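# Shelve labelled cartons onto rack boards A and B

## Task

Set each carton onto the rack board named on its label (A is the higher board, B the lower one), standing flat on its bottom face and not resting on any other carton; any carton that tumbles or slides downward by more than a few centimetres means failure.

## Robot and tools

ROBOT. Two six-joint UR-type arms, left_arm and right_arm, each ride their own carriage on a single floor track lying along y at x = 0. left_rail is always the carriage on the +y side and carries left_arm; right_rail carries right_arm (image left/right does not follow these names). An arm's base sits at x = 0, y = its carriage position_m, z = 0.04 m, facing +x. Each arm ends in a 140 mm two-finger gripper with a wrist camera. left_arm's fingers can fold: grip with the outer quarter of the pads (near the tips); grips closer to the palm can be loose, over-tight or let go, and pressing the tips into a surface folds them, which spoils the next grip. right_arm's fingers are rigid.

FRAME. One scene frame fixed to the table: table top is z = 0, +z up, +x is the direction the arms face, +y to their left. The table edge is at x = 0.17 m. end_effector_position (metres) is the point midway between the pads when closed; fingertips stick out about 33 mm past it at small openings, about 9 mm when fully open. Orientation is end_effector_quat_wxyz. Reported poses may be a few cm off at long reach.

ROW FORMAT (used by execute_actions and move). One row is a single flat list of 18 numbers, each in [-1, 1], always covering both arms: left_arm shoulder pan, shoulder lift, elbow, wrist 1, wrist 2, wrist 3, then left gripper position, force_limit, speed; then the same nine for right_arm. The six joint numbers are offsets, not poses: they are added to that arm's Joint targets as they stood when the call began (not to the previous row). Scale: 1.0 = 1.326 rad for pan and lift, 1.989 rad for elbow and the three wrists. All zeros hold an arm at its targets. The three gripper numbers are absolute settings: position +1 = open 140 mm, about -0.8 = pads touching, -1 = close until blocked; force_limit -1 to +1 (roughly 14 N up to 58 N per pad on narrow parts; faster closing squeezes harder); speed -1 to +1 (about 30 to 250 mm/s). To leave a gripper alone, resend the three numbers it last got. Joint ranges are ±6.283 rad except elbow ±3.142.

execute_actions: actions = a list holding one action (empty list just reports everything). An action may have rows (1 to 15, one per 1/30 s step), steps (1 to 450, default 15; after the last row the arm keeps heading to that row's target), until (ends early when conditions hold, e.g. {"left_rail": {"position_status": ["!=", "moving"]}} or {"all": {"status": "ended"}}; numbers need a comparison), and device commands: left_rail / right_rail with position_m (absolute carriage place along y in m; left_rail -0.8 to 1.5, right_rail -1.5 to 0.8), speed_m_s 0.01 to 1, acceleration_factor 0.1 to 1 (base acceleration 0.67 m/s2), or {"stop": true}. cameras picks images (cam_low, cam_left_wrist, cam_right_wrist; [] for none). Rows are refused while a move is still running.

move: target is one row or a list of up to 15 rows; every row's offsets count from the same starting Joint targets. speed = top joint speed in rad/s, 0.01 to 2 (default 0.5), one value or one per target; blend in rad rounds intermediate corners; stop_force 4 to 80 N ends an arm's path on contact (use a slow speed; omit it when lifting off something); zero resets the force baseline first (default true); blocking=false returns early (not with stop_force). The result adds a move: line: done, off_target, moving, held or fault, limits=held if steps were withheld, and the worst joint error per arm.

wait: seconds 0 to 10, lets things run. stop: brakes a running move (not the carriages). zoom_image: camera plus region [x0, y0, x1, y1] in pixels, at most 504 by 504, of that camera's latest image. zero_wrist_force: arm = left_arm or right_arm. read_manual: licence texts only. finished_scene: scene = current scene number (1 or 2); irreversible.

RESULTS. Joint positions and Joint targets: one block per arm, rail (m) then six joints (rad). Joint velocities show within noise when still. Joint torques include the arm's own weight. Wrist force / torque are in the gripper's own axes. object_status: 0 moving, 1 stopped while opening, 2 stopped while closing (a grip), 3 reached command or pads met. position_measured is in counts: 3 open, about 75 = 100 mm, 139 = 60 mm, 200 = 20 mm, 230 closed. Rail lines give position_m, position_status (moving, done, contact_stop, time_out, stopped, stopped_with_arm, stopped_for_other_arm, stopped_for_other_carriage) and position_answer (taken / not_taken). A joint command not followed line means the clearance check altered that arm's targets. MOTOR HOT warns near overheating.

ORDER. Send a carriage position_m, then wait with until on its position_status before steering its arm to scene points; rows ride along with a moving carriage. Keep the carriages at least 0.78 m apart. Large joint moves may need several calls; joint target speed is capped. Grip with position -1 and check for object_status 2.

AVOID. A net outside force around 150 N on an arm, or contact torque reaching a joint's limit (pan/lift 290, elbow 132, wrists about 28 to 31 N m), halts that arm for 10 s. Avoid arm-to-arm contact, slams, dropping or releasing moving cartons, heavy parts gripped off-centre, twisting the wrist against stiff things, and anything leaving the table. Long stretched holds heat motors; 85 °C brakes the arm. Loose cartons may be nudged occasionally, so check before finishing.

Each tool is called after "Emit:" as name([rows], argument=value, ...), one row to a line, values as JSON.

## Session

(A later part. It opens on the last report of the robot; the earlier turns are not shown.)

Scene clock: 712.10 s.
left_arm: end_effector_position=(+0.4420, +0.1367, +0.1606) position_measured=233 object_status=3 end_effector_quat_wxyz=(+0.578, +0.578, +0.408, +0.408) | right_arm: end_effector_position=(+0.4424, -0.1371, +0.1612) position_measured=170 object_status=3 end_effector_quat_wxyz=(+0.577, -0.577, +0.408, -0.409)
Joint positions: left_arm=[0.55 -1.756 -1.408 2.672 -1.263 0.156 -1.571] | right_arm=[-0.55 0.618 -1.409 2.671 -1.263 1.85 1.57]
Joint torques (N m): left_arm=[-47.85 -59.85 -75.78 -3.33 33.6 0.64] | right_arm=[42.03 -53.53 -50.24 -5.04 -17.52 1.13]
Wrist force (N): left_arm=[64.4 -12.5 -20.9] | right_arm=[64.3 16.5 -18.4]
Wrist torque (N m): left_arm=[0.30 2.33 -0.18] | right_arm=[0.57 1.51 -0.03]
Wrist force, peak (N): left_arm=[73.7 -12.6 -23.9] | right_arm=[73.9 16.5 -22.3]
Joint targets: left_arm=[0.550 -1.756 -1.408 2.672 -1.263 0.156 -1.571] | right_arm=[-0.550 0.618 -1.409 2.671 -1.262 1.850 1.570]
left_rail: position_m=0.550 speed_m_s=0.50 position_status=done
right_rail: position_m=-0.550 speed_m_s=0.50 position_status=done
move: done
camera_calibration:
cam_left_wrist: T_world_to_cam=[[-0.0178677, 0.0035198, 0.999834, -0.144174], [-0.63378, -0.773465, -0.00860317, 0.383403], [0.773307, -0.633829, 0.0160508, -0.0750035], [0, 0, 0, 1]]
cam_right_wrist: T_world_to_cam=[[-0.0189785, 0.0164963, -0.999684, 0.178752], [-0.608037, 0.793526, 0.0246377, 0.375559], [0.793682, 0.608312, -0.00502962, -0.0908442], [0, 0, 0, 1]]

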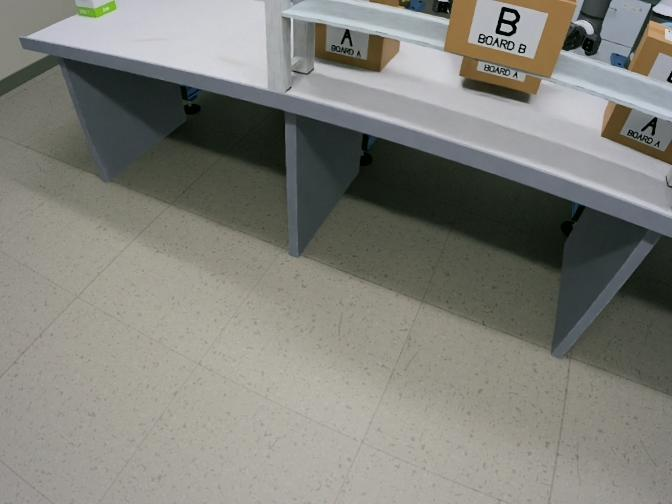

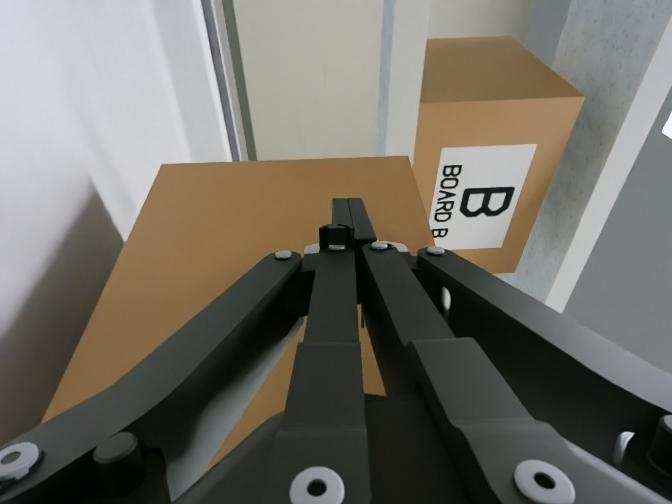

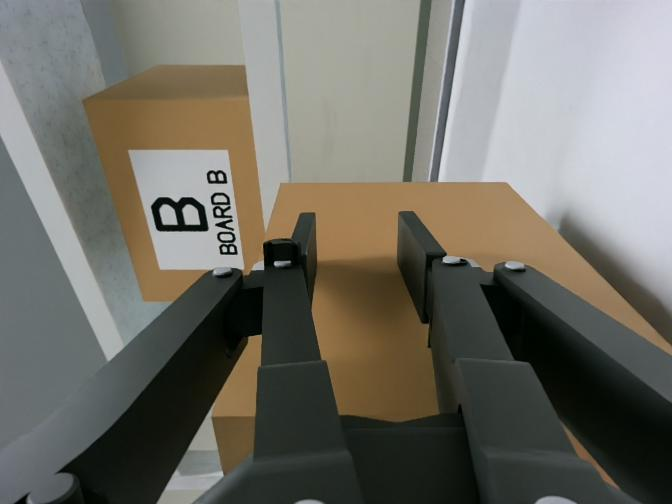

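Emit:
move([
  [0.0019,0,0,0,0.0004,0,-1,0.5,0,-0.0022,0,0,0,-0.0001,0,-0.325,0.5,0],
  [0.0019,-0.1111,-0.0118,0.0853,0.0004,0,-1,0.5,0,-0.0022,-0.1103,-0.0113,0.0848,-0.0001,0,-0.325,0.5,0],
  [0.0530,-0.2040,-0.0378,0.1733,0.0346,0,-1,0.5,0,-0.0314,-0.2033,-0.0373,0.1728,-0.0196,0,-0.325,0.5,0],
  [0.1056,-0.2725,-0.0694,0.2506,0.0696,0,-1,0.5,0,-0.0594,-0.2718,-0.0689,0.2501,-0.0383,0,-0.325,0.5,0],
  [0.1563,-0.3204,-0.1051,0.3182,0.1034,0,-1,0.5,0,-0.0848,-0.3197,-0.1046,0.3177,-0.0552,0,-0.325,0.5,0],
], speed=[0.02,0.08,0.1,0.1,0.1], blend=0.01, cameras=["cam_low","cam_left_wrist"])

Scene clock: 742.00 s.
left_arm: end_effector_position=(+0.5018, +0.1373, +0.3559) position_measured=233 object_status=3 end_effector_quat_wxyz=(+0.577, +0.577, +0.408, +0.408) | right_arm: end_effector_position=(+0.5023, -0.1386, +0.3559) position_measured=170 object_status=3 end_effector_quat_wxyz=(+0.577, -0.577, +0.409, -0.410)
Joint positions: left_arm=[0.55 -1.549 -1.833 2.463 -0.63 0.362 -1.571] | right_arm=[-0.55 0.505 -1.833 2.463 -0.631 1.74 1.57]
Joint torques (N m): left_arm=[-13.78 -33.13 -83.61 -2.95 26.55 0.08] | right_arm=[9.75 -32.33 -60.63 -3.86 -26.12 1.36]
Wrist force (N): left_arm=[49.3 -10.8 -16.6] | right_arm=[48.6 15.9 -14.3]
Wrist torque (N m): left_arm=[0.34 1.75 -0.18] | right_arm=[0.65 1.19 -0.16]
Wrist force, peak (N): left_arm=[64.5 -12.4 -21.1] | right_arm=[64.6 16.6 -18.7]
Joint targets: left_arm=[0.550 -1.549 -1.833 2.463 -0.630 0.362 -1.571] | right_arm=[-0.550 0.505 -1.833 2.463 -0.631 1.740 1.570]
left_rail: position_m=0.550 speed_m_s=0.50 position_status=done
right_rail: position_m=-0.550 speed_m_s=0.50 position_status=done
move: done; blend cut to 0 rad at target 1
camera_calibration:
cam_left_wrist: T_world_to_cam=[[-0.0177065, 0.00446216, 0.999833, -0.338592], [-0.632541, -0.774488, -0.00774548, 0.422725], [0.774324, -0.632573, 0.0165359, -0.124829], [0, 0, 0, 1]]
Images, in order: cam_low, cam_left_wrist.

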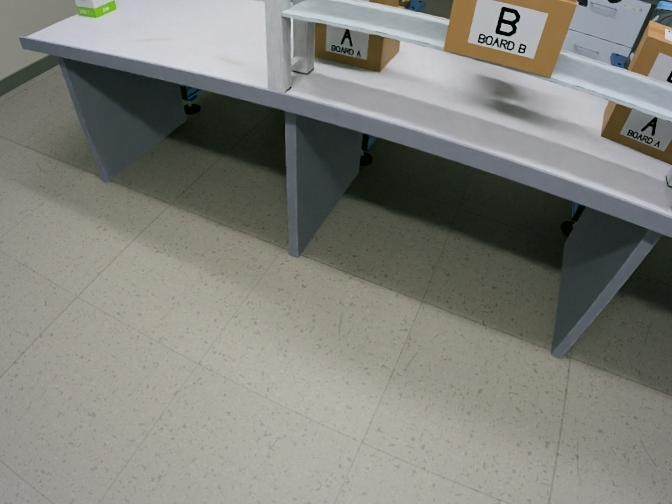

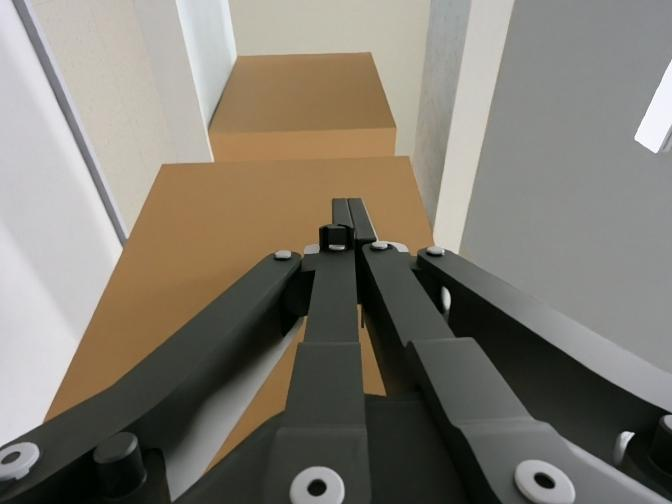

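Emit:
move([
  [0.0487,-0.0313,-0.0389,0.0597,0.0325,0,-1,0.5,0,-0.0230,-0.0312,-0.0389,0.0597,-0.0154,0,-0.325,0.5,0],
  [0.0838,-0.0606,-0.0853,0.1256,0.0559,0,-1,0.5,0,-0.0390,-0.0605,-0.0853,0.1256,-0.0260,0,-0.325,0.5,0],
  [0.1177,-0.0753,-0.1349,0.1851,0.0785,0,-1,0.5,0,-0.0538,-0.0752,-0.1349,0.1851,-0.0359,0,-0.325,0.5,0],
  [0.1287,-0.0882,-0.1836,0.2425,0.0858,0,-1,0.5,0,-0.0585,-0.0882,-0.1836,0.2425,-0.0390,0,-0.325,0.5,0],
  [0.1609,-0.0818,-0.2410,0.2956,0.1072,0,-1,0.5,0,-0.0719,-0.0817,-0.2410,0.2956,-0.0480,0,-0.325,0.5,0],
], speed=0.1, blend=0.01, cameras=["cam_low","cam_left_wrist","cam_right_wrist"])

Scene clock: 757.57 s.
left_arm: end_effector_position=(+0.5718, +0.1377, +0.6478) position_measured=233 object_status=3 end_effector_quat_wxyz=(+0.577, +0.577, +0.408, +0.408) | right_arm: end_effector_position=(+0.5723, -0.1387, +0.6477) position_measured=170 object_status=3 end_effector_quat_wxyz=(+0.577, -0.577, +0.409, -0.410)
Joint positions: left_arm=[0.55 -1.335 -1.942 1.984 -0.042 0.575 -1.571] | right_arm=[-0.55 0.41 -1.941 1.984 -0.043 1.645 1.57]
Joint torques (N m): left_arm=[-17.41 20.98 -79.18 -3.19 25.26 0.24] | right_arm=[11.83 -3.05 -64.34 -3.76 -25.04 1.07]
Wrist force (N): left_arm=[46.5 -11.6 -15.7] | right_arm=[47.2 17.0 -13.0]
Wrist torque (N m): left_arm=[0.33 1.76 -0.20] | right_arm=[0.58 1.02 -0.22]
Wrist force, peak (N): left_arm=[58.4 -11.9 -19.3] | right_arm=[58.2 16.8 -16.4]
Joint targets: left_arm=[0.550 -1.335 -1.942 1.984 -0.042 0.575 -1.571] | right_arm=[-0.550 0.410 -1.941 1.984 -0.043 1.645 1.570]
left_rail: position_m=0.550 speed_m_s=0.50 position_status=done
right_rail: position_m=-0.550 speed_m_s=0.50 position_status=done
move: done
camera_calibration:
cam_left_wrist: T_world_to_cam=[[-0.0176856, 0.00431086, 0.999834, -0.629155], [-0.63243, -0.774578, -0.0078471, 0.469553], [0.774416, -0.632464, 0.0164252, -0.183587], [0, 0, 0, 1]]
cam_right_wrist: T_world_to_cam=[[-0.0190936, 0.0163765, -0.999684, 0.667644], [-0.60606, 0.795039, 0.0245996, 0.442946], [0.79519, 0.606338, -0.005255, -0.19153], [0, 0, 0, 1]]

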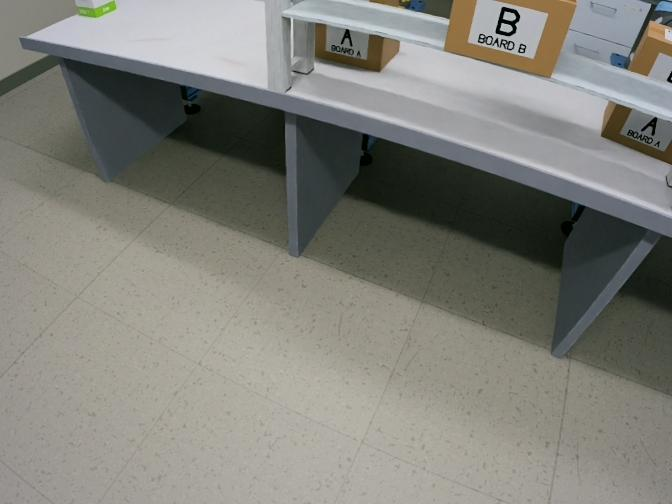

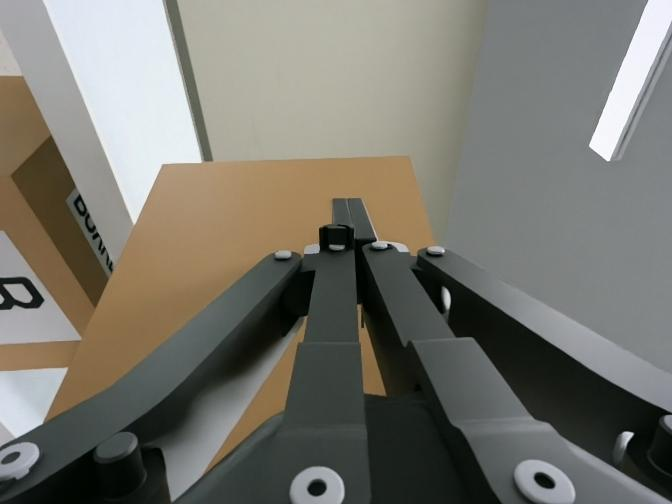

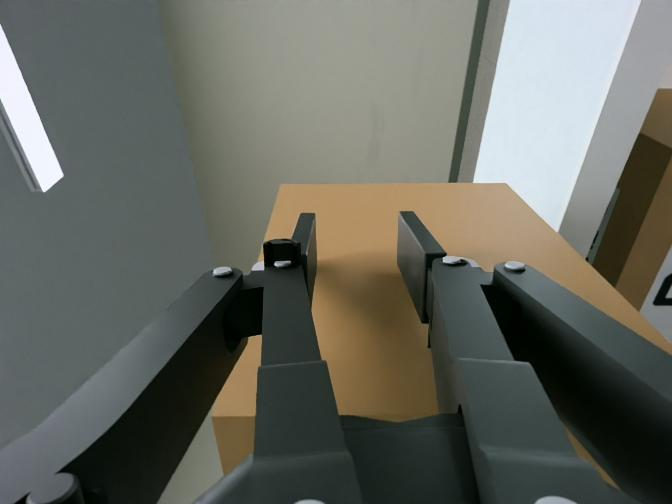

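Emit:
move([
  [0.0602,0.0300,-0.0126,-0.0074,0.0403,0,-1,0.5,0,-0.0241,0.0292,-0.0126,-0.0069,-0.0163,0,-0.325,0.5,0],
  [0.1245,0.0657,-0.0287,-0.0151,0.0832,0,-1,0.5,0,-0.0486,0.0649,-0.0287,-0.0146,-0.0326,0,-0.325,0.5,0],
  [0.1825,0.1024,-0.0464,-0.0218,0.1219,0,-1,0.5,0,-0.0696,0.1016,-0.0464,-0.0213,-0.0466,0,-0.325,0.5,0],
  [0.2347,0.1398,-0.0657,-0.0275,0.1567,0,-1,0.5,0,-0.0877,0.1390,-0.0657,-0.0269,-0.0587,0,-0.325,0.5,0],
  [0.2818,0.1778,-0.0867,-0.0318,0.1881,0,-1,0.5,0,-0.1036,0.1770,-0.0867,-0.0313,-0.0692,0,-0.325,0.5,0],
  [0.3184,0.2106,-0.1059,-0.0345,0.2125,0,-1,0.5,0,-0.1155,0.2098,-0.1059,-0.0340,-0.0772,0,-0.325,0.5,0],
  [0.3499,0.2414,-0.1249,-0.0361,0.2334,0,-1,0.5,0,-0.1256,0.2407,-0.1249,-0.0356,-0.0840,0,-0.325,0.5,0],
], speed=0.08, blend=0.01, cameras=["cam_low","cam_left_wrist"])

Emit:
move(target=[0,0.0118,0.0434,-0.0512,0,0,-1,0.5,0,0,0.0118,0.0434,-0.0512,0,0,-0.325,0.5,0], speed=0.04, stop_force=10, cameras=["cam_left_wrist","cam_right_wrist","cam_low"])

Scene clock: 792.33 s.
Wrist force, peak (N): left_arm=[53.4 -11.3 -17.3] | right_arm=[53.5 16.9 -15.0]
left_rail: position_m=0.550 speed_m_s=0.50 position_status=done
right_rail: position_m=-0.550 speed_m_s=0.50 position_status=done
move: done
camera_calibration:
cam_left_wrist: T_world_to_cam=[[-0.0177478, 0.0044508, 0.999833, -0.625268], [-0.632628, -0.774417, -0.0077823, 0.613755], [0.774252, -0.63266, 0.0165599, -0.360008], [0, 0, 0, 1]]
Images, in order: cam_low, cam_left_wrist.

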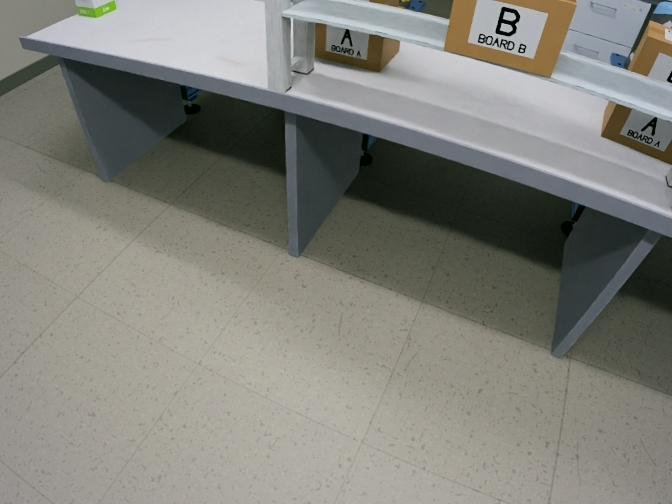

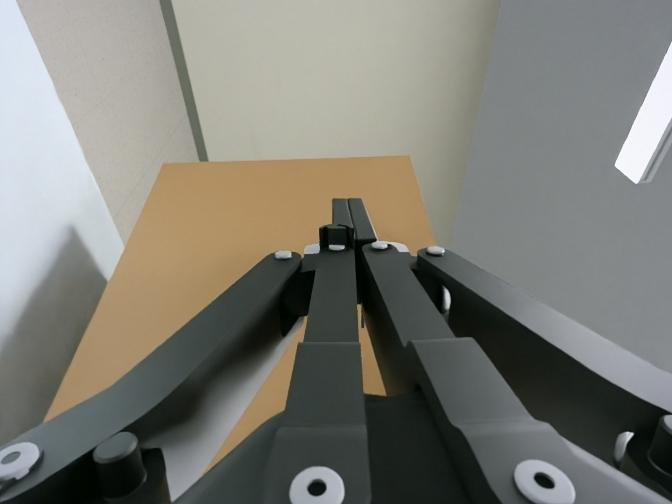

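Scene clock: 795.93 s.
left_arm: end_effector_position=(+0.8001, +0.1374, +0.6011) position_measured=233 object_status=3 end_effector_quat_wxyz=(+0.578, +0.577, +0.408, +0.408) | right_arm: end_effector_position=(+0.8005, -0.1390, +0.5997) position_measured=170 object_status=3 end_effector_quat_wxyz=(+0.577, -0.577, +0.409, -0.409)
Joint positions: left_arm=[0.55 -0.872 -1.609 1.806 -0.198 1.039 -1.571] | right_arm=[-0.55 0.244 -1.609 1.809 -0.2 1.478 1.57]
Joint torques (N m): left_arm=[-37.05 -58.15 -72.48 -3.3 18.11 0.19] | right_arm=[33.18 -57.92 -55.37 -1.33 -23.56 0.86]
Wrist force (N): left_arm=[44.0 -4.1 -14.3] | right_arm=[48.3 9.1 -13.0]
Wrist torque (N m): left_arm=[0.13 1.66 -0.26] | right_arm=[0.82 1.04 -0.15]
Wrist force, peak (N): left_arm=[48.2 -10.6 -15.7] | right_arm=[49.9 12.1 -14.8]
Joint targets: left_arm=[0.550 -0.872 -1.609 1.806 -0.198 1.039 -1.571] | right_arm=[-0.550 0.244 -1.609 1.809 -0.200 1.478 1.570]
left_rail: position_m=0.550 speed_m_s=0.50 position_status=done
right_rail: position_m=-0.550 speed_m_s=0.50 position_status=done
move: contact (left_arm, right_arm); left_arm: the wrist 1 is farthest, 0.018 rad from its target; right_arm: the wrist 1 is farthest, 0.015 rad from its target
camera_calibration:
cam_left_wrist: T_world_to_cam=[[-0.0177985, 0.00451163, 0.999831, -0.578337], [-0.632643, -0.774404, -0.00776756, 0.613401], [0.774239, -0.632675, 0.0166375, -0.35982], [0, 0, 0, 1]]
cam_right_wrist: T_world_to_cam=[[-0.0188508, 0.0163908, -0.999688, 0.623922], [-0.606454, 0.794742, 0.0244663, 0.583039], [0.794895, 0.606726, -0.00504125, -0.372851], [0, 0, 0, 1]]

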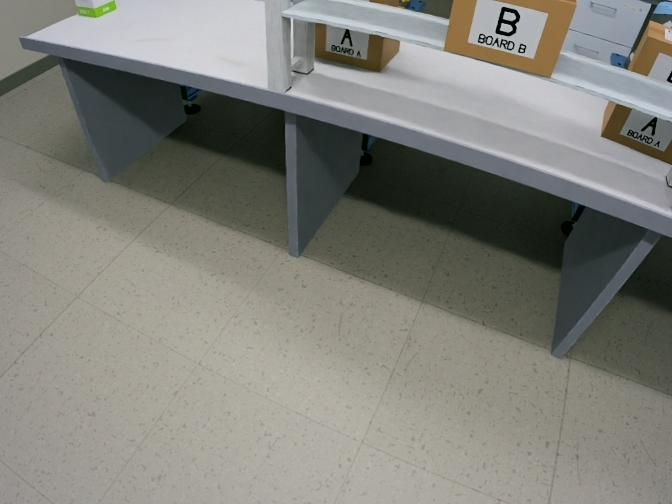

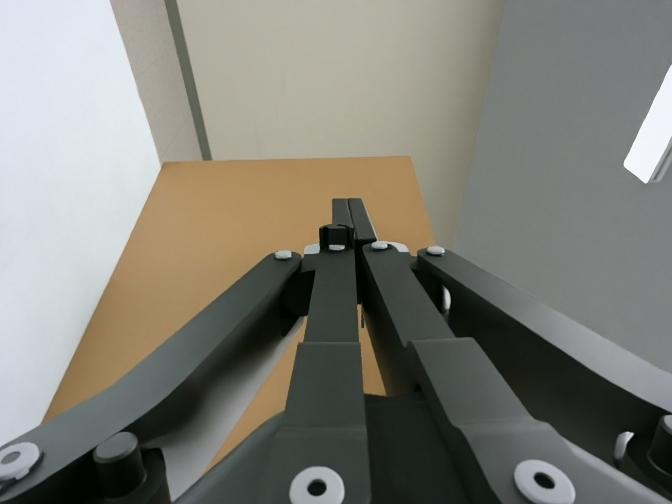

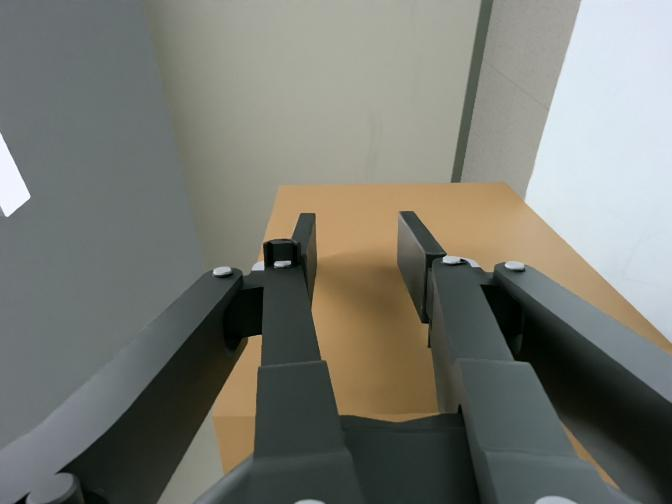

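Emit:
move(target=[0,0.0024,0.0087,-0.0102,0,0,-1,0.5,0,0,0.0024,0.0087,-0.0102,0,0,-0.325,0.5,0], speed=0.02, stop_force=10, cameras=[])

Scene clock: 801.13 s.
left_arm: end_effector_position=(+0.8001, +0.1374, +0.6004) position_measured=233 object_status=3 end_effector_quat_wxyz=(+0.578, +0.577, +0.408, +0.408) | right_arm: end_effector_position=(+0.8004, -0.1390, +0.5988) position_measured=170 object_status=3 end_effector_quat_wxyz=(+0.577, -0.577, +0.409, -0.410)
Joint positions: left_arm=[0.55 -0.872 -1.609 1.808 -0.2 1.039 -1.571] | right_arm=[-0.55 0.244 -1.609 1.811 -0.203 1.478 1.57]
Joint torques (N m): left_arm=[-36.38 -50.71 -65.38 -1.6 8.36 0.47] | right_arm=[33.81 -47.07 -47.99 0.79 -23.72 1.06]
Wrist force (N): left_arm=[44.5 4.4 -15.7] | right_arm=[48.9 -0.3 -16.5]
Wrist torque (N m): left_arm=[-0.13 1.73 -0.37] | right_arm=[1.00 0.94 -0.02]
Wrist force, peak (N): left_arm=[45.1 8.3 -15.4] | right_arm=[48.9 -0.3 -16.5]
Joint targets: left_arm=[0.550 -0.872 -1.609 1.808 -0.200 1.039 -1.571] | right_arm=[-0.550 0.244 -1.609 1.811 -0.203 1.478 1.570]
left_rail: position_m=0.550 speed_m_s=0.50 position_status=done
right_rail: position_m=-0.550 speed_m_s=0.50 position_status=done
move: contact (left_arm, right_arm); left_arm: the wrist 1 is farthest, 0.019 rad from its target; right_arm: the wrist 1 is farthest, 0.018 rad from its target

Emit:
move([
  [0.0264,-0.0203,0.0125,0.0015,0.0186,0,-1,0.5,0,-0.0397,-0.0203,0.0110,0.0030,-0.0275,0,-0.325,0.5,0],
  [-0.2127,-0.2167,0.0977,0.0472,-0.1408,0,-1,0.5,0,0.0265,-0.2167,0.0962,0.0487,0.0166,0,-0.325,0.5,0],
  [-0.5672,-0.3707,0.1196,0.1281,-0.3771,0,-1,0.5,0,0.1535,-0.3707,0.1181,0.1296,0.1014,0,-0.325,0.5,0],
], speed=[0.04,0.25,0.25])

Scene clock: 822.43 s.
left_arm: end_effector_position=(+0.4810, +0.1657, +0.6609) position_measured=233 object_status=3 end_effector_quat_wxyz=(+0.578, +0.578, +0.408, +0.408) | right_arm: end_effector_position=(+0.4816, -0.1669, +0.6609) position_measured=170 object_status=3 end_effector_quat_wxyz=(+0.577, -0.577, +0.408, -0.409)
Joint positions: left_arm=[0.55 -1.623 -2.1 2.045 0.055 0.29 -1.571] | right_arm=[-0.55 0.447 -2.1 2.045 0.055 1.679 1.57]
Joint torques (N m): left_arm=[-14.65 -24.17 -39.32 2.03 -2.34 0.26] | right_arm=[12.02 -13.92 -36.28 0.34 3.75 0.87]
Wrist force (N): left_arm=[0.0 -0.1 -0.3] | right_arm=[2.6 5.8 1.1]
Wrist torque (N m): left_arm=[0.04 0.13 -0.30] | right_arm=[0.60 -0.71 -0.40]
Wrist force, peak (N): left_arm=[45.0 4.8 -15.3] | right_arm=[49.0 -1.6 -16.5]
Joint targets: left_arm=[0.550 -1.623 -2.100 2.045 0.055 0.289 -1.571] | right_arm=[-0.550 0.447 -2.100 2.045 0.055 1.679 1.570]
left_rail: position_m=0.550 speed_m_s=0.50 position_status=done
right_rail: position_m=-0.550 speed_m_s=0.50 position_status=done
move: done
camera_calibration:
cam_left_wrist: T_world_to_cam=[[-0.0177134, 0.00409637, 0.999835, -0.643931], [-0.634201, -0.773126, -0.00806819, 0.434679], [0.772965, -0.63424, 0.0162926, -0.0947212], [0, 0, 0, 1]]
cam_right_wrist: T_world_to_cam=[[-0.019547, 0.0161417, -0.999679, 0.679753], [-0.607906, 0.793625, 0.0247012, 0.410659], [0.793768, 0.608194, -0.00570033, -0.100902], [0, 0, 0, 1]]

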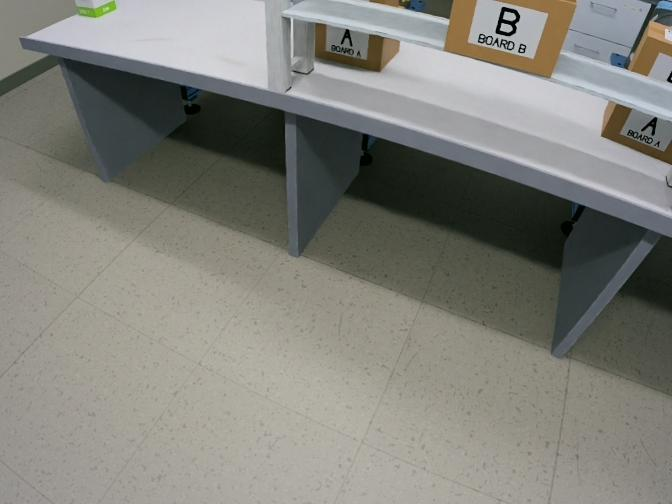

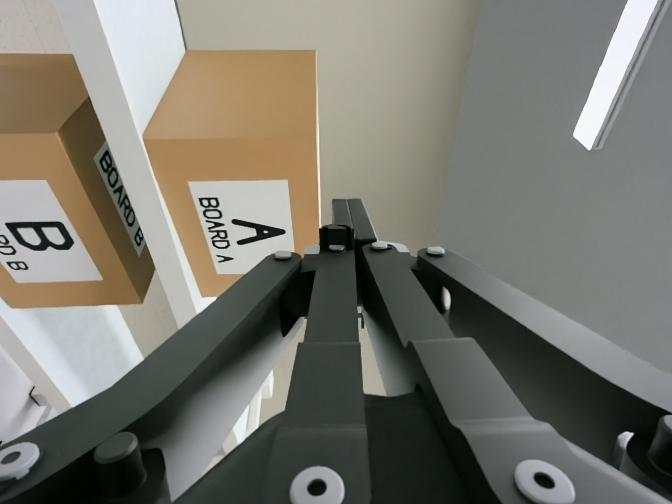

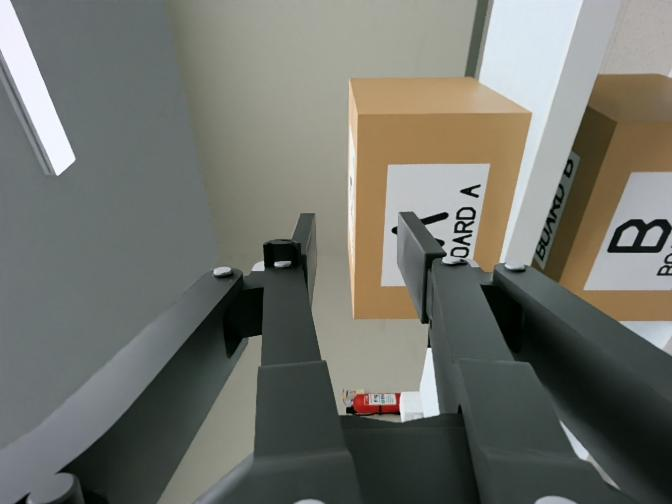

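Emit:
execute_actions([
  {"left_rail":{"position_m":0.943,"speed_m_s":0.4},"right_rail":{"position_m":-0.02,"speed_m_s":0.4},"steps":220,"until":{"all":{"status":"ended"}}},
], cameras=[])

Emit:
move(target=[-0.0922,-0.0668,0.1601,-0.1155,-0.1278,0,-1,0.5,0,0,-0.0232,0.1487,-0.1332,0.065,0,-0.325,0.5,0], speed=0.4, cameras=["cam_left_wrist","cam_right_wrist"])

Scene clock: 855.37 s.
Wrist force, peak (N): left_arm=[2.0 -0.6 -0.8] | right_arm=[4.2 5.8 0.8]
Tool commands: left_gripper/position=-1.0 left_gripper/force_limit=+0.5 left_gripper/speed=+0.0 right_gripper/position=-0.325 right_gripper/force_limit=+0.5 right_gripper/speed=+0.0
left_rail: position_m=0.943 speed_m_s=0.40 position_status=done
right_rail: position_m=-0.020 speed_m_s=0.40 position_status=done

Scene clock: 856.77 s.
left_arm: end_effector_position=(+0.4684, +0.6370, +0.5008) position_measured=233 object_status=3 end_effector_quat_wxyz=(+0.550, +0.550, +0.445, +0.445) | right_arm: end_effector_position=(+0.4683, +0.3087, +0.5007) position_measured=170 object_status=3 end_effector_quat_wxyz=(+0.549, -0.550, +0.445, -0.445)
Joint positions: left_arm=[0.943 -1.746 -2.189 2.364 -0.175 0.035 -1.571] | right_arm=[-0.02 0.447 -2.131 2.341 -0.21 1.808 1.57]
Joint torques (N m): left_arm=[-14.64 -16.11 -38.32 -2.75 -2.58 0.81] | right_arm=[8.46 -9.7 -34.86 -6.98 3.67 0.77]
Wrist force (N): left_arm=[0.0 0.0 -0.2] | right_arm=[2.4 5.4 1.3]
Wrist torque (N m): left_arm=[0.06 0.10 -0.31] | right_arm=[0.55 -0.68 -0.40]
Wrist force, peak (N): left_arm=[1.0 -2.5 -0.5] | right_arm=[2.7 7.5 1.1]
Joint targets: left_arm=[0.943 -1.746 -2.189 2.364 -0.175 0.035 -1.571] | right_arm=[-0.020 0.447 -2.131 2.341 -0.210 1.808 1.570]
left_rail: position_m=0.943 speed_m_s=0.40 position_status=done
right_rail: position_m=-0.020 speed_m_s=0.40 position_status=done
move: done
camera_calibration:
cam_left_wrist: T_world_to_cam=[[-0.0182012, 0.00164003, 0.999833, -0.48419], [-0.527062, -0.849787, -0.00820083, 0.788475], [0.849632, -0.527123, 0.0163315, 0.1124], [0, 0, 0, 1]]
cam_right_wrist: T_world_to_cam=[[-0.0173162, 0.0184871, -0.999679, 0.509898], [-0.500599, 0.865328, 0.0246738, -0.043297], [0.865506, 0.500865, -0.00572958, -0.381028], [0, 0, 0, 1]]
Images, in order: cam_left_wrist, cam_right_wrist.

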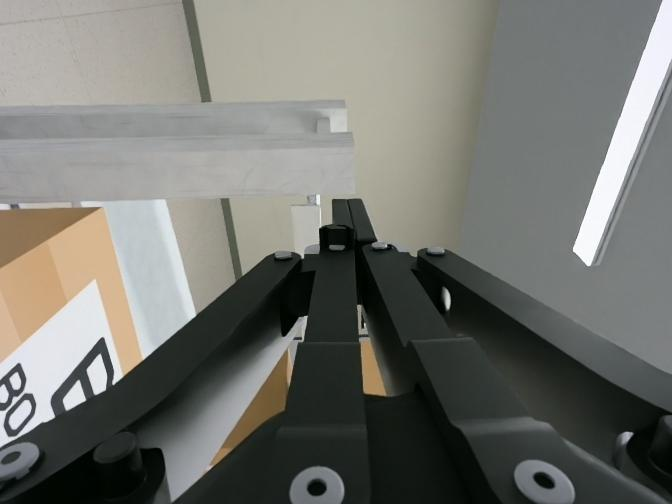

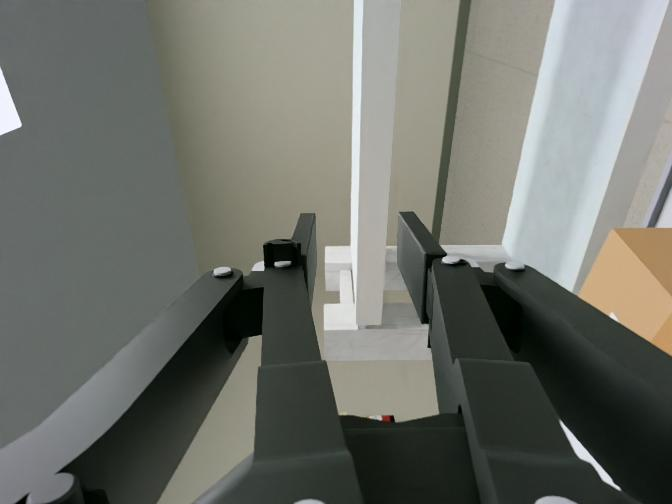

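Emit:
move(target=[0,0.2450,0.1671,-0.3306,0,0,-1,0.5,0,0,0.2483,0.1603,-0.3259,0,0,-0.325,0.5,0], speed=0.3, cameras=["cam_left_wrist","cam_right_wrist"])

Scene clock: 876.80 s.
left_arm: end_effector_position=(+0.4651, +0.6182, +0.3172) position_measured=233 object_status=3 end_effector_quat_wxyz=(+0.551, +0.548, +0.447, +0.443) | right_arm: end_effector_position=(+0.4775, +0.3131, +0.2928) position_measured=170 object_status=3 end_effector_quat_wxyz=(+0.549, -0.550, +0.445, -0.445)
Joint positions: left_arm=[0.943 -1.746 -1.941 2.611 -0.676 0.035 -1.571] | right_arm=[-0.02 0.447 -1.847 2.616 -0.769 1.808 1.57]
Joint torques (N m): left_arm=[-1.22 -1.53 -35.17 0.17 -0.2 0.11] | right_arm=[-6.18 -1.22 -39.36 -2.64 1.96 0.65]
Wrist force (N): left_arm=[1.0 28.8 -6.8] | right_arm=[2.6 5.2 1.6]
Wrist torque (N m): left_arm=[0.14 -0.34 -0.58] | right_arm=[0.56 -0.71 -0.33]
Wrist force, peak (N): left_arm=[5.8 176.4 -52.4] | right_arm=[2.4 6.5 1.3]
Joint targets: left_arm=[0.943 -1.746 -1.941 2.611 -0.676 0.035 -1.571] | right_arm=[-0.020 0.447 -1.847 2.616 -0.769 1.808 1.570]
Tool commands: left_gripper/position=-1.0 left_gripper/force_limit=+0.498039 left_gripper/speed=+0.003922 right_gripper/position=-0.325 right_gripper/force_limit=+0.5 right_gripper/speed=+0.0
FORCE FAULT: contact force on the left arm reached its limit, and that arm stopped for 10 seconds. The contact can be on any part of that arm, not only on its tool. That arm's remaining commands of this call were not run. That arm's target is now where it stood when the stop ended, not its last command. That arm accepts commands again.
left_rail: position_m=0.943 speed_m_s=0.40 position_status=done
right_rail: position_m=-0.020 speed_m_s=0.40 position_status=done
move: fault (left_arm), off_target (right_arm; braked at the fault stop of left_arm); left_arm: the wrist 1 is farthest, 0.157 rad from its target; right_arm: the wrist 1 is farthest, 0.089 rad from its target
camera_calibration:
cam_left_wrist: T_world_to_cam=[[-0.017031, 0.00825904, 0.999821, -0.30538], [-0.52704, -0.849839, -0.00195751, 0.76724], [0.84967, -0.526978, 0.0188264, 0.107414], [0, 0, 0, 1]]
cam_right_wrist: T_world_to_cam=[[-0.0172293, 0.0185293, -0.99968, 0.302079], [-0.500543, 0.86536, 0.0246665, -0.0373966], [0.86554, 0.500807, -0.00563485, -0.392346], [0, 0, 0, 1]]
Images, in order: cam_left_wrist, cam_right_wrist.

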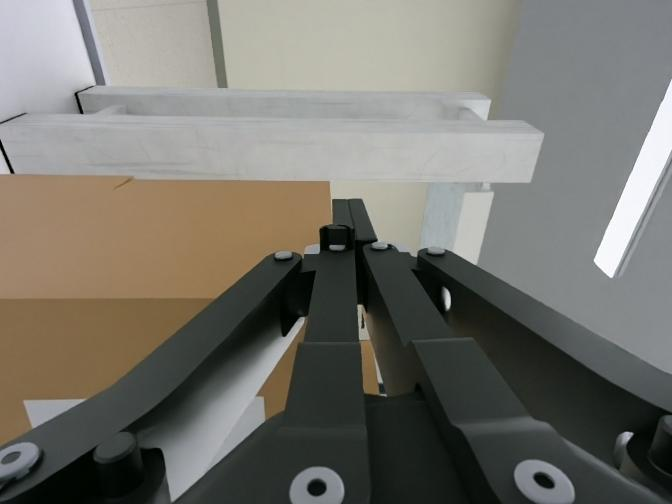

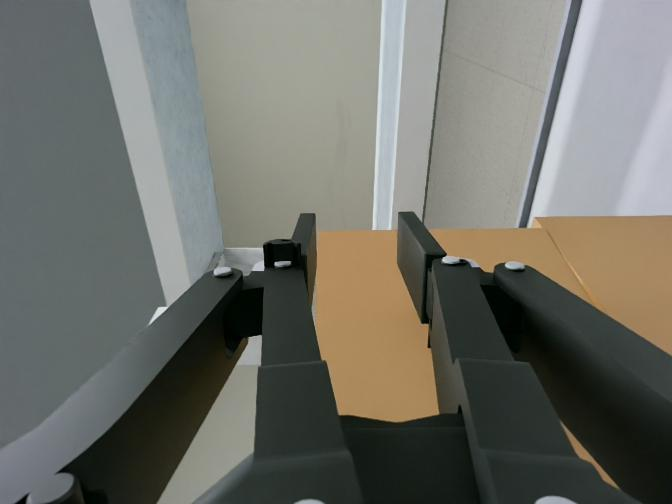

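Emit:
move(target=[0,-0.1870,-0.1242,0.2519,0,0,-1,0.5,0,0,0,0,0,0,0,-0.325,0.5,0], speed=0.2, cameras=["cam_left_wrist","cam_right_wrist"])

Emit:
execute_actions([
  {"left_rail":{"position_m":0.983,"speed_m_s":0.2},"steps":100,"until":{"all":{"status":"ended"}}},
], cameras=["cam_left_wrist","cam_low"])

Scene clock: 902.10 s.
Wrist force, peak (N): left_arm=[0.7 28.7 -6.8] | right_arm=[2.4 5.8 1.6]
left_rail: position_m=0.943 speed_m_s=0.40 position_status=done
right_rail: position_m=-0.020 speed_m_s=0.40 position_status=done
move: done
camera_calibration:
cam_left_wrist: T_world_to_cam=[[-0.0180838, 0.0023038, 0.999834, -0.48448], [-0.527034, -0.84981, -0.00757424, 0.788328], [0.849652, -0.527084, 0.016582, 0.112329], [0, 0, 0, 1]]
cam_right_wrist: T_world_to_cam=[[-0.0172337, 0.0185273, -0.99968, 0.30208], [-0.500543, 0.86536, 0.0246669, -0.0373967], [0.86554, 0.500808, -0.00563963, -0.392345], [0, 0, 0, 1]]
Images, in order: cam_left_wrist, cam_right_wrist.

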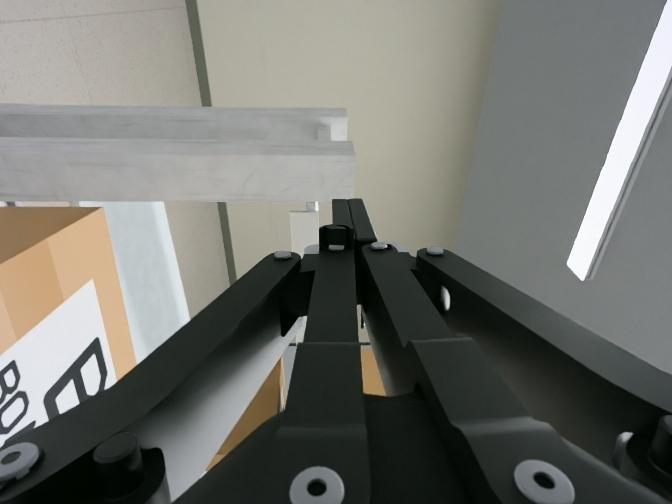

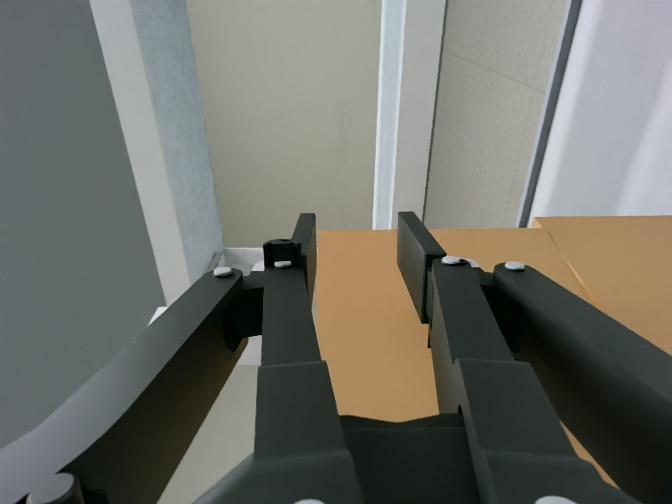

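Scene clock: 902.87 s.
left_arm: end_effector_position=(+0.4684, +0.6771, +0.5007) position_measured=233 object_status=3 end_effector_quat_wxyz=(+0.550, +0.550, +0.445, +0.445) | right_arm: end_effector_position=(+0.4775, +0.3131, +0.2928) position_measured=170 object_status=3 end_effector_quat_wxyz=(+0.549, -0.550, +0.445, -0.445)
Joint positions: left_arm=[0.983 -1.746 -2.189 2.364 -0.175 0.035 -1.571] | right_arm=[-0.02 0.447 -1.847 2.616 -0.769 1.808 1.57]
Joint torques (N m): left_arm=[-2.53 -1.02 -57.33 0.99 0.06 0.28] | right_arm=[-12.04 -3.97 -37.37 -0.28 1.23 0.46]
Wrist force (N): left_arm=[0.4 -0.1 0.0] | right_arm=[2.4 5.6 1.5]
Wrist torque (N m): left_arm=[0.04 0.02 -0.31] | right_arm=[0.64 -0.66 -0.33]
Wrist force, peak (N): left_arm=[1.6 0.1 -0.9] | right_arm=[2.5 5.6 1.6]
Joint targets: left_arm=[0.983 -1.746 -2.189 2.364 -0.175 0.035 -1.571] | right_arm=[-0.020 0.447 -1.847 2.616 -0.769 1.808 1.570]
Tool commands: left_gripper/position=-1.0 left_gripper/force_limit=+0.5 left_gripper/speed=+0.0 right_gripper/position=-0.325 right_gripper/force_limit=+0.5 right_gripper/speed=+0.0
left_rail: position_m=0.983 speed_m_s=0.20 position_status=done
right_rail: position_m=-0.020 speed_m_s=0.40 position_status=done
camera_calibration:
cam_left_wrist: T_world_to_cam=[[-0.0180775, 0.00233925, 0.999834, -0.484703], [-0.527035, -0.84981, -0.0075408, 0.822242], [0.849651, -0.527083, 0.0165953, 0.133354], [0, 0, 0, 1]]
Images, in order: cam_low, cam_left_wrist.

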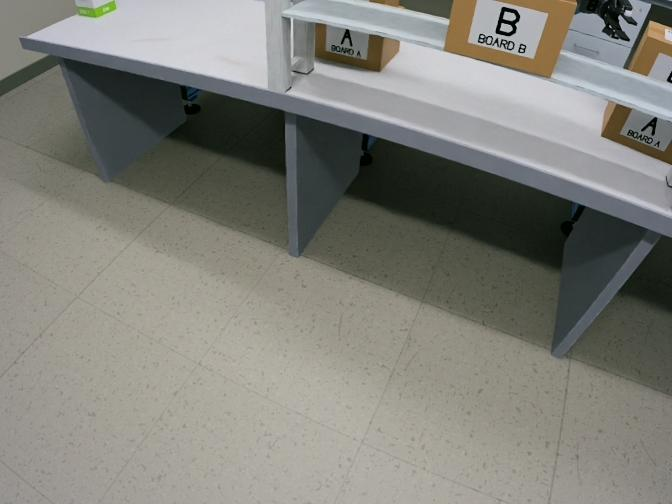

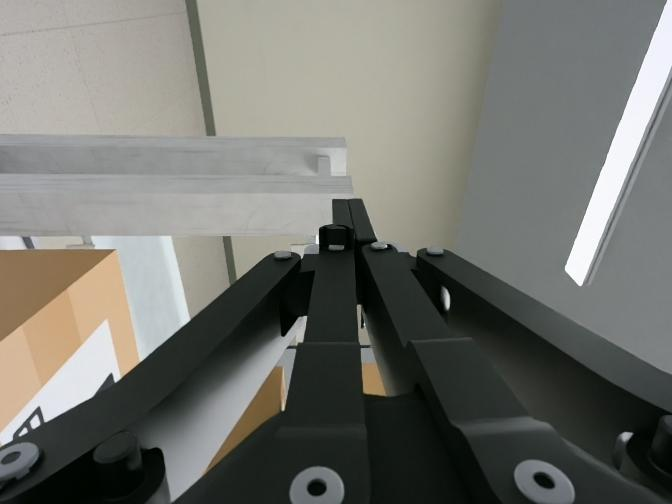

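Emit:
move(target=[0,0.2453,0.1668,-0.3304,0,0,-1,0.5,0,0,0.0343,0.0219,-0.0448,0,0,-0.325,0.5,0], speed=0.15, stop_force=20, cameras=["cam_left_wrist","cam_right_wrist"])

Scene clock: 916.07 s.
left_arm: end_effector_position=(+0.4684, +0.6769, +0.2650) position_measured=233 object_status=3 end_effector_quat_wxyz=(+0.550, +0.550, +0.445, +0.445) | right_arm: end_effector_position=(+0.4685, +0.3088, +0.2648) position_measured=170 object_status=3 end_effector_quat_wxyz=(+0.549, -0.550, +0.445, -0.445)
Joint positions: left_arm=[0.983 -1.746 -1.864 2.696 -0.832 0.035 -1.571] | right_arm=[-0.02 0.447 -1.802 2.66 -0.858 1.808 1.57]
Joint torques (N m): left_arm=[-2.83 15.94 -22.27 -2.53 -0.85 0.53] | right_arm=[-14.67 -1.09 -23.37 -7.2 0.14 0.34]
Wrist force (N): left_arm=[0.1 0.0 -0.1] | right_arm=[2.0 5.5 1.7]
Wrist torque (N m): left_arm=[0.05 0.09 -0.31] | right_arm=[0.59 -0.57 -0.33]
Wrist force, peak (N): left_arm=[1.0 0.1 0.2] | right_arm=[2.6 5.9 1.6]
Joint targets: left_arm=[0.983 -1.746 -1.864 2.696 -0.832 0.035 -1.571] | right_arm=[-0.020 0.447 -1.802 2.660 -0.858 1.808 1.570]
left_rail: position_m=0.983 speed_m_s=0.20 position_status=done
right_rail: position_m=-0.020 speed_m_s=0.40 position_status=done
move: done
camera_calibration:
cam_left_wrist: T_world_to_cam=[[-0.0180579, 0.00245009, 0.999834, -0.24913], [-0.527035, -0.849811, -0.00743627, 0.820246], [0.849652, -0.527082, 0.0166371, 0.137201], [0, 0, 0, 1]]
cam_right_wrist: T_world_to_cam=[[-0.0171756, 0.0185553, -0.99968, 0.274046], [-0.500542, 0.865361, 0.0246621, -0.0374781], [0.865542, 0.500806, -0.00557538, -0.382555], [0, 0, 0, 1]]
Images, in order: cam_left_wrist, cam_right_wrist.

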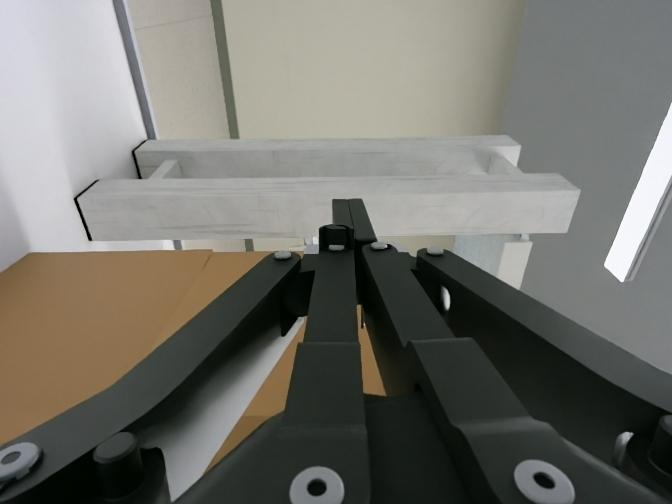

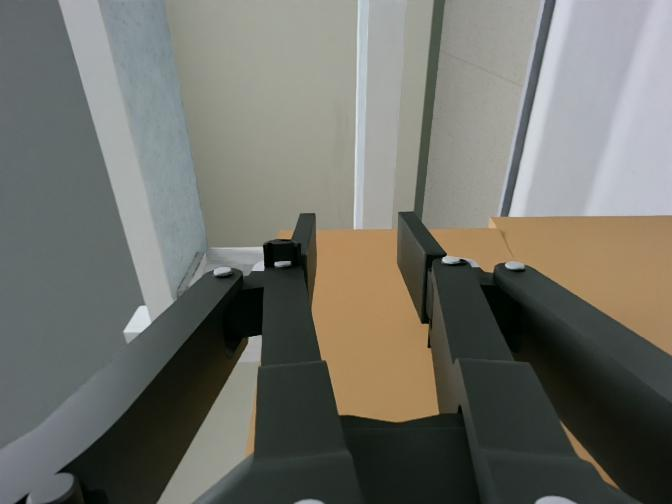

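Emit:
move(target=[0.0314,0.1204,-0.0524,-0.0279,0.0205,0,-1,0.5,0,0.1312,0.0909,-0.0434,-0.0172,0.0876,0,-0.325,0.5,0], speed=0.05, stop_force=18, cameras=["cam_left_wrist","cam_right_wrist"])

Scene clock: 931.13 s.
left_arm: end_effector_position=(+0.4683, +0.6201, +0.2657) position_measured=233 object_status=3 end_effector_quat_wxyz=(+0.550, +0.549, +0.445, +0.445) | right_arm: end_effector_position=(+0.4694, +0.3551, +0.2652) position_measured=170 object_status=3 end_effector_quat_wxyz=(+0.549, -0.550, +0.445, -0.445)
Joint positions: left_arm=[0.983 -1.709 -1.723 2.604 -0.881 0.071 -1.571] | right_arm=[-0.02 0.601 -1.695 2.583 -0.888 1.963 1.57]
Joint torques (N m): left_arm=[-18.21 -36.32 -29.44 0.86 0.65 0.45] | right_arm=[-5.64 -33.01 -23.07 0.37 -10.63 0.53]
Wrist force (N): left_arm=[12.7 -2.0 -5.4] | right_arm=[19.3 5.3 4.8]
Wrist torque (N m): left_arm=[-0.02 -0.41 -0.36] | right_arm=[0.41 -0.28 -0.11]
Wrist force, peak (N): left_arm=[22.4 1.7 -11.1] | right_arm=[26.3 2.4 4.2]
Joint targets: left_arm=[0.983 -1.709 -1.723 2.604 -0.881 0.071 -1.571] | right_arm=[-0.020 0.601 -1.695 2.583 -0.888 1.963 1.570]
left_rail: position_m=0.983 speed_m_s=0.20 position_status=done
right_rail: position_m=-0.020 speed_m_s=0.40 position_status=done
move: contact (left_arm, right_arm); left_arm: the shoulder lift is farthest, 0.019 rad from its target; right_arm: the shoulder pan is farthest, 0.020 rad from its target
camera_calibration:
cam_left_wrist: T_world_to_cam=[[-0.0180902, 0.00231771, 0.999834, -0.249618], [-0.526209, -0.850322, -0.00754966, 0.771882], [0.850163, -0.526258, 0.0166021, 0.106538], [0, 0, 0, 1]]
cam_right_wrist: T_world_to_cam=[[-0.0171547, 0.0185527, -0.999681, 0.273616], [-0.500186, 0.865567, 0.024647, -0.0773607], [0.865748, 0.500449, -0.00556871, -0.406589], [0, 0, 0, 1]]
Images, in order: cam_left_wrist, cam_right_wrist.

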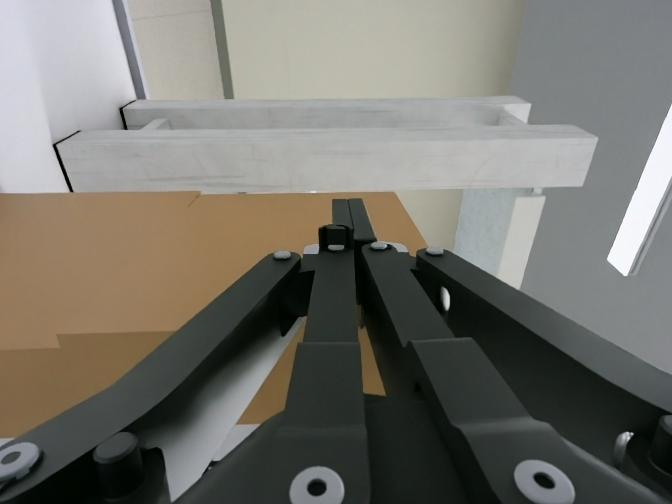

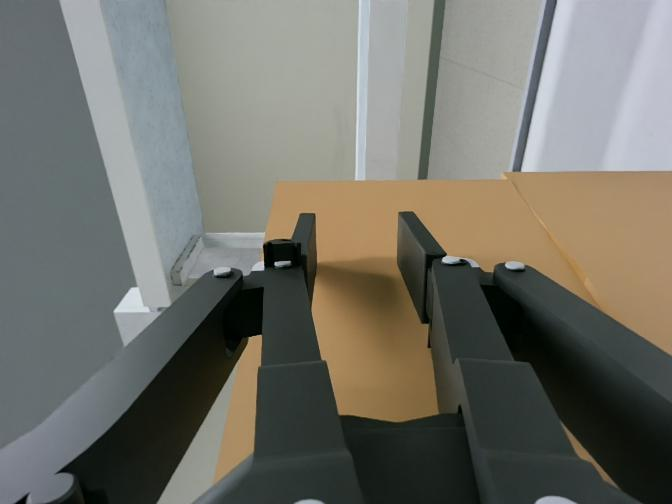

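Emit:
move([
  [0.0022,0.0056,-0.0032,-0.0006,0.0015,0,-1,0.5,0,0.0088,0.0040,-0.0028,0.0001,0.0059,0,-0.325,0.5,0],
  [0.0022,-0.0692,-0.0258,0.0719,0.0015,0,-1,0.5,0,0.0088,-0.0691,-0.0247,0.0707,0.0059,0,-0.325,0.5,0],
], speed=[0.02,0.06], cameras=["cam_left_wrist","cam_right_wrist"])

Scene clock: 1000.90 s.
left_arm: end_effector_position=(+0.4686, +0.6164, +0.3109) position_measured=233 object_status=3 end_effector_quat_wxyz=(+0.550, +0.549, +0.445, +0.445) | right_arm: end_effector_position=(+0.4686, +0.3586, +0.3107) position_measured=170 object_status=3 end_effector_quat_wxyz=(+0.549, -0.550, +0.445, -0.445)
Joint positions: left_arm=[0.983 -1.706 -1.815 2.553 -0.738 0.074 -1.571] | right_arm=[-0.02 0.612 -1.787 2.534 -0.748 1.974 1.57]
Joint torques (N m): left_arm=[-27.56 -29.15 -73.38 -0.79 20.27 0.47] | right_arm=[37.13 -39.2 -60.71 -4.58 -17.88 0.28]
Wrist force (N): left_arm=[46.6 -1.3 -19.4] | right_arm=[53.7 20.6 3.4]
Wrist torque (N m): left_arm=[0.40 -0.98 -0.68] | right_arm=[-0.02 0.61 -1.75]
Wrist force, peak (N): left_arm=[61.6 3.2 -31.2] | right_arm=[71.4 17.2 7.6]
Joint targets: left_arm=[0.983 -1.706 -1.815 2.553 -0.738 0.074 -1.571] | right_arm=[-0.020 0.612 -1.787 2.534 -0.748 1.974 1.570]
left_rail: position_m=0.983 speed_m_s=0.20 position_status=done
right_rail: position_m=-0.020 speed_m_s=0.40 position_status=done
move: done
camera_calibration:
cam_left_wrist: T_world_to_cam=[[-0.0180815, 0.00238757, 0.999834, -0.294896], [-0.526276, -0.850281, -0.00748697, 0.769275], [0.850122, -0.526324, 0.0166308, 0.103662], [0, 0, 0, 1]]
cam_right_wrist: T_world_to_cam=[[-0.0170423, 0.0186304, -0.999681, 0.318888], [-0.500124, 0.865603, 0.0246577, -0.0819605], [0.865786, 0.500385, -0.00543439, -0.407431], [0, 0, 0, 1]]
Images, in order: cam_left_wrist, cam_right_wrist.

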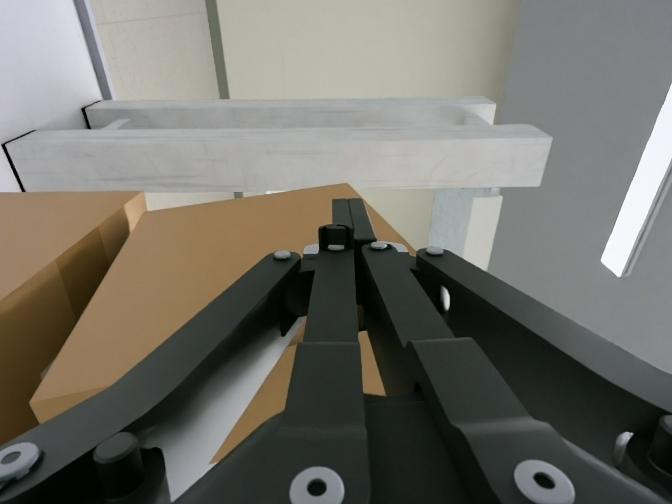

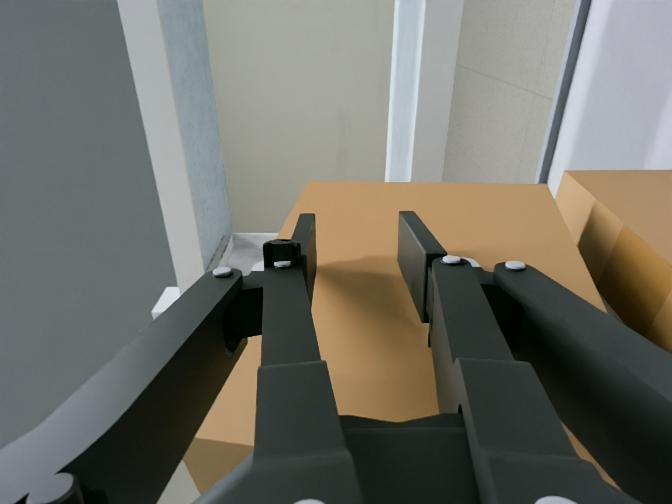

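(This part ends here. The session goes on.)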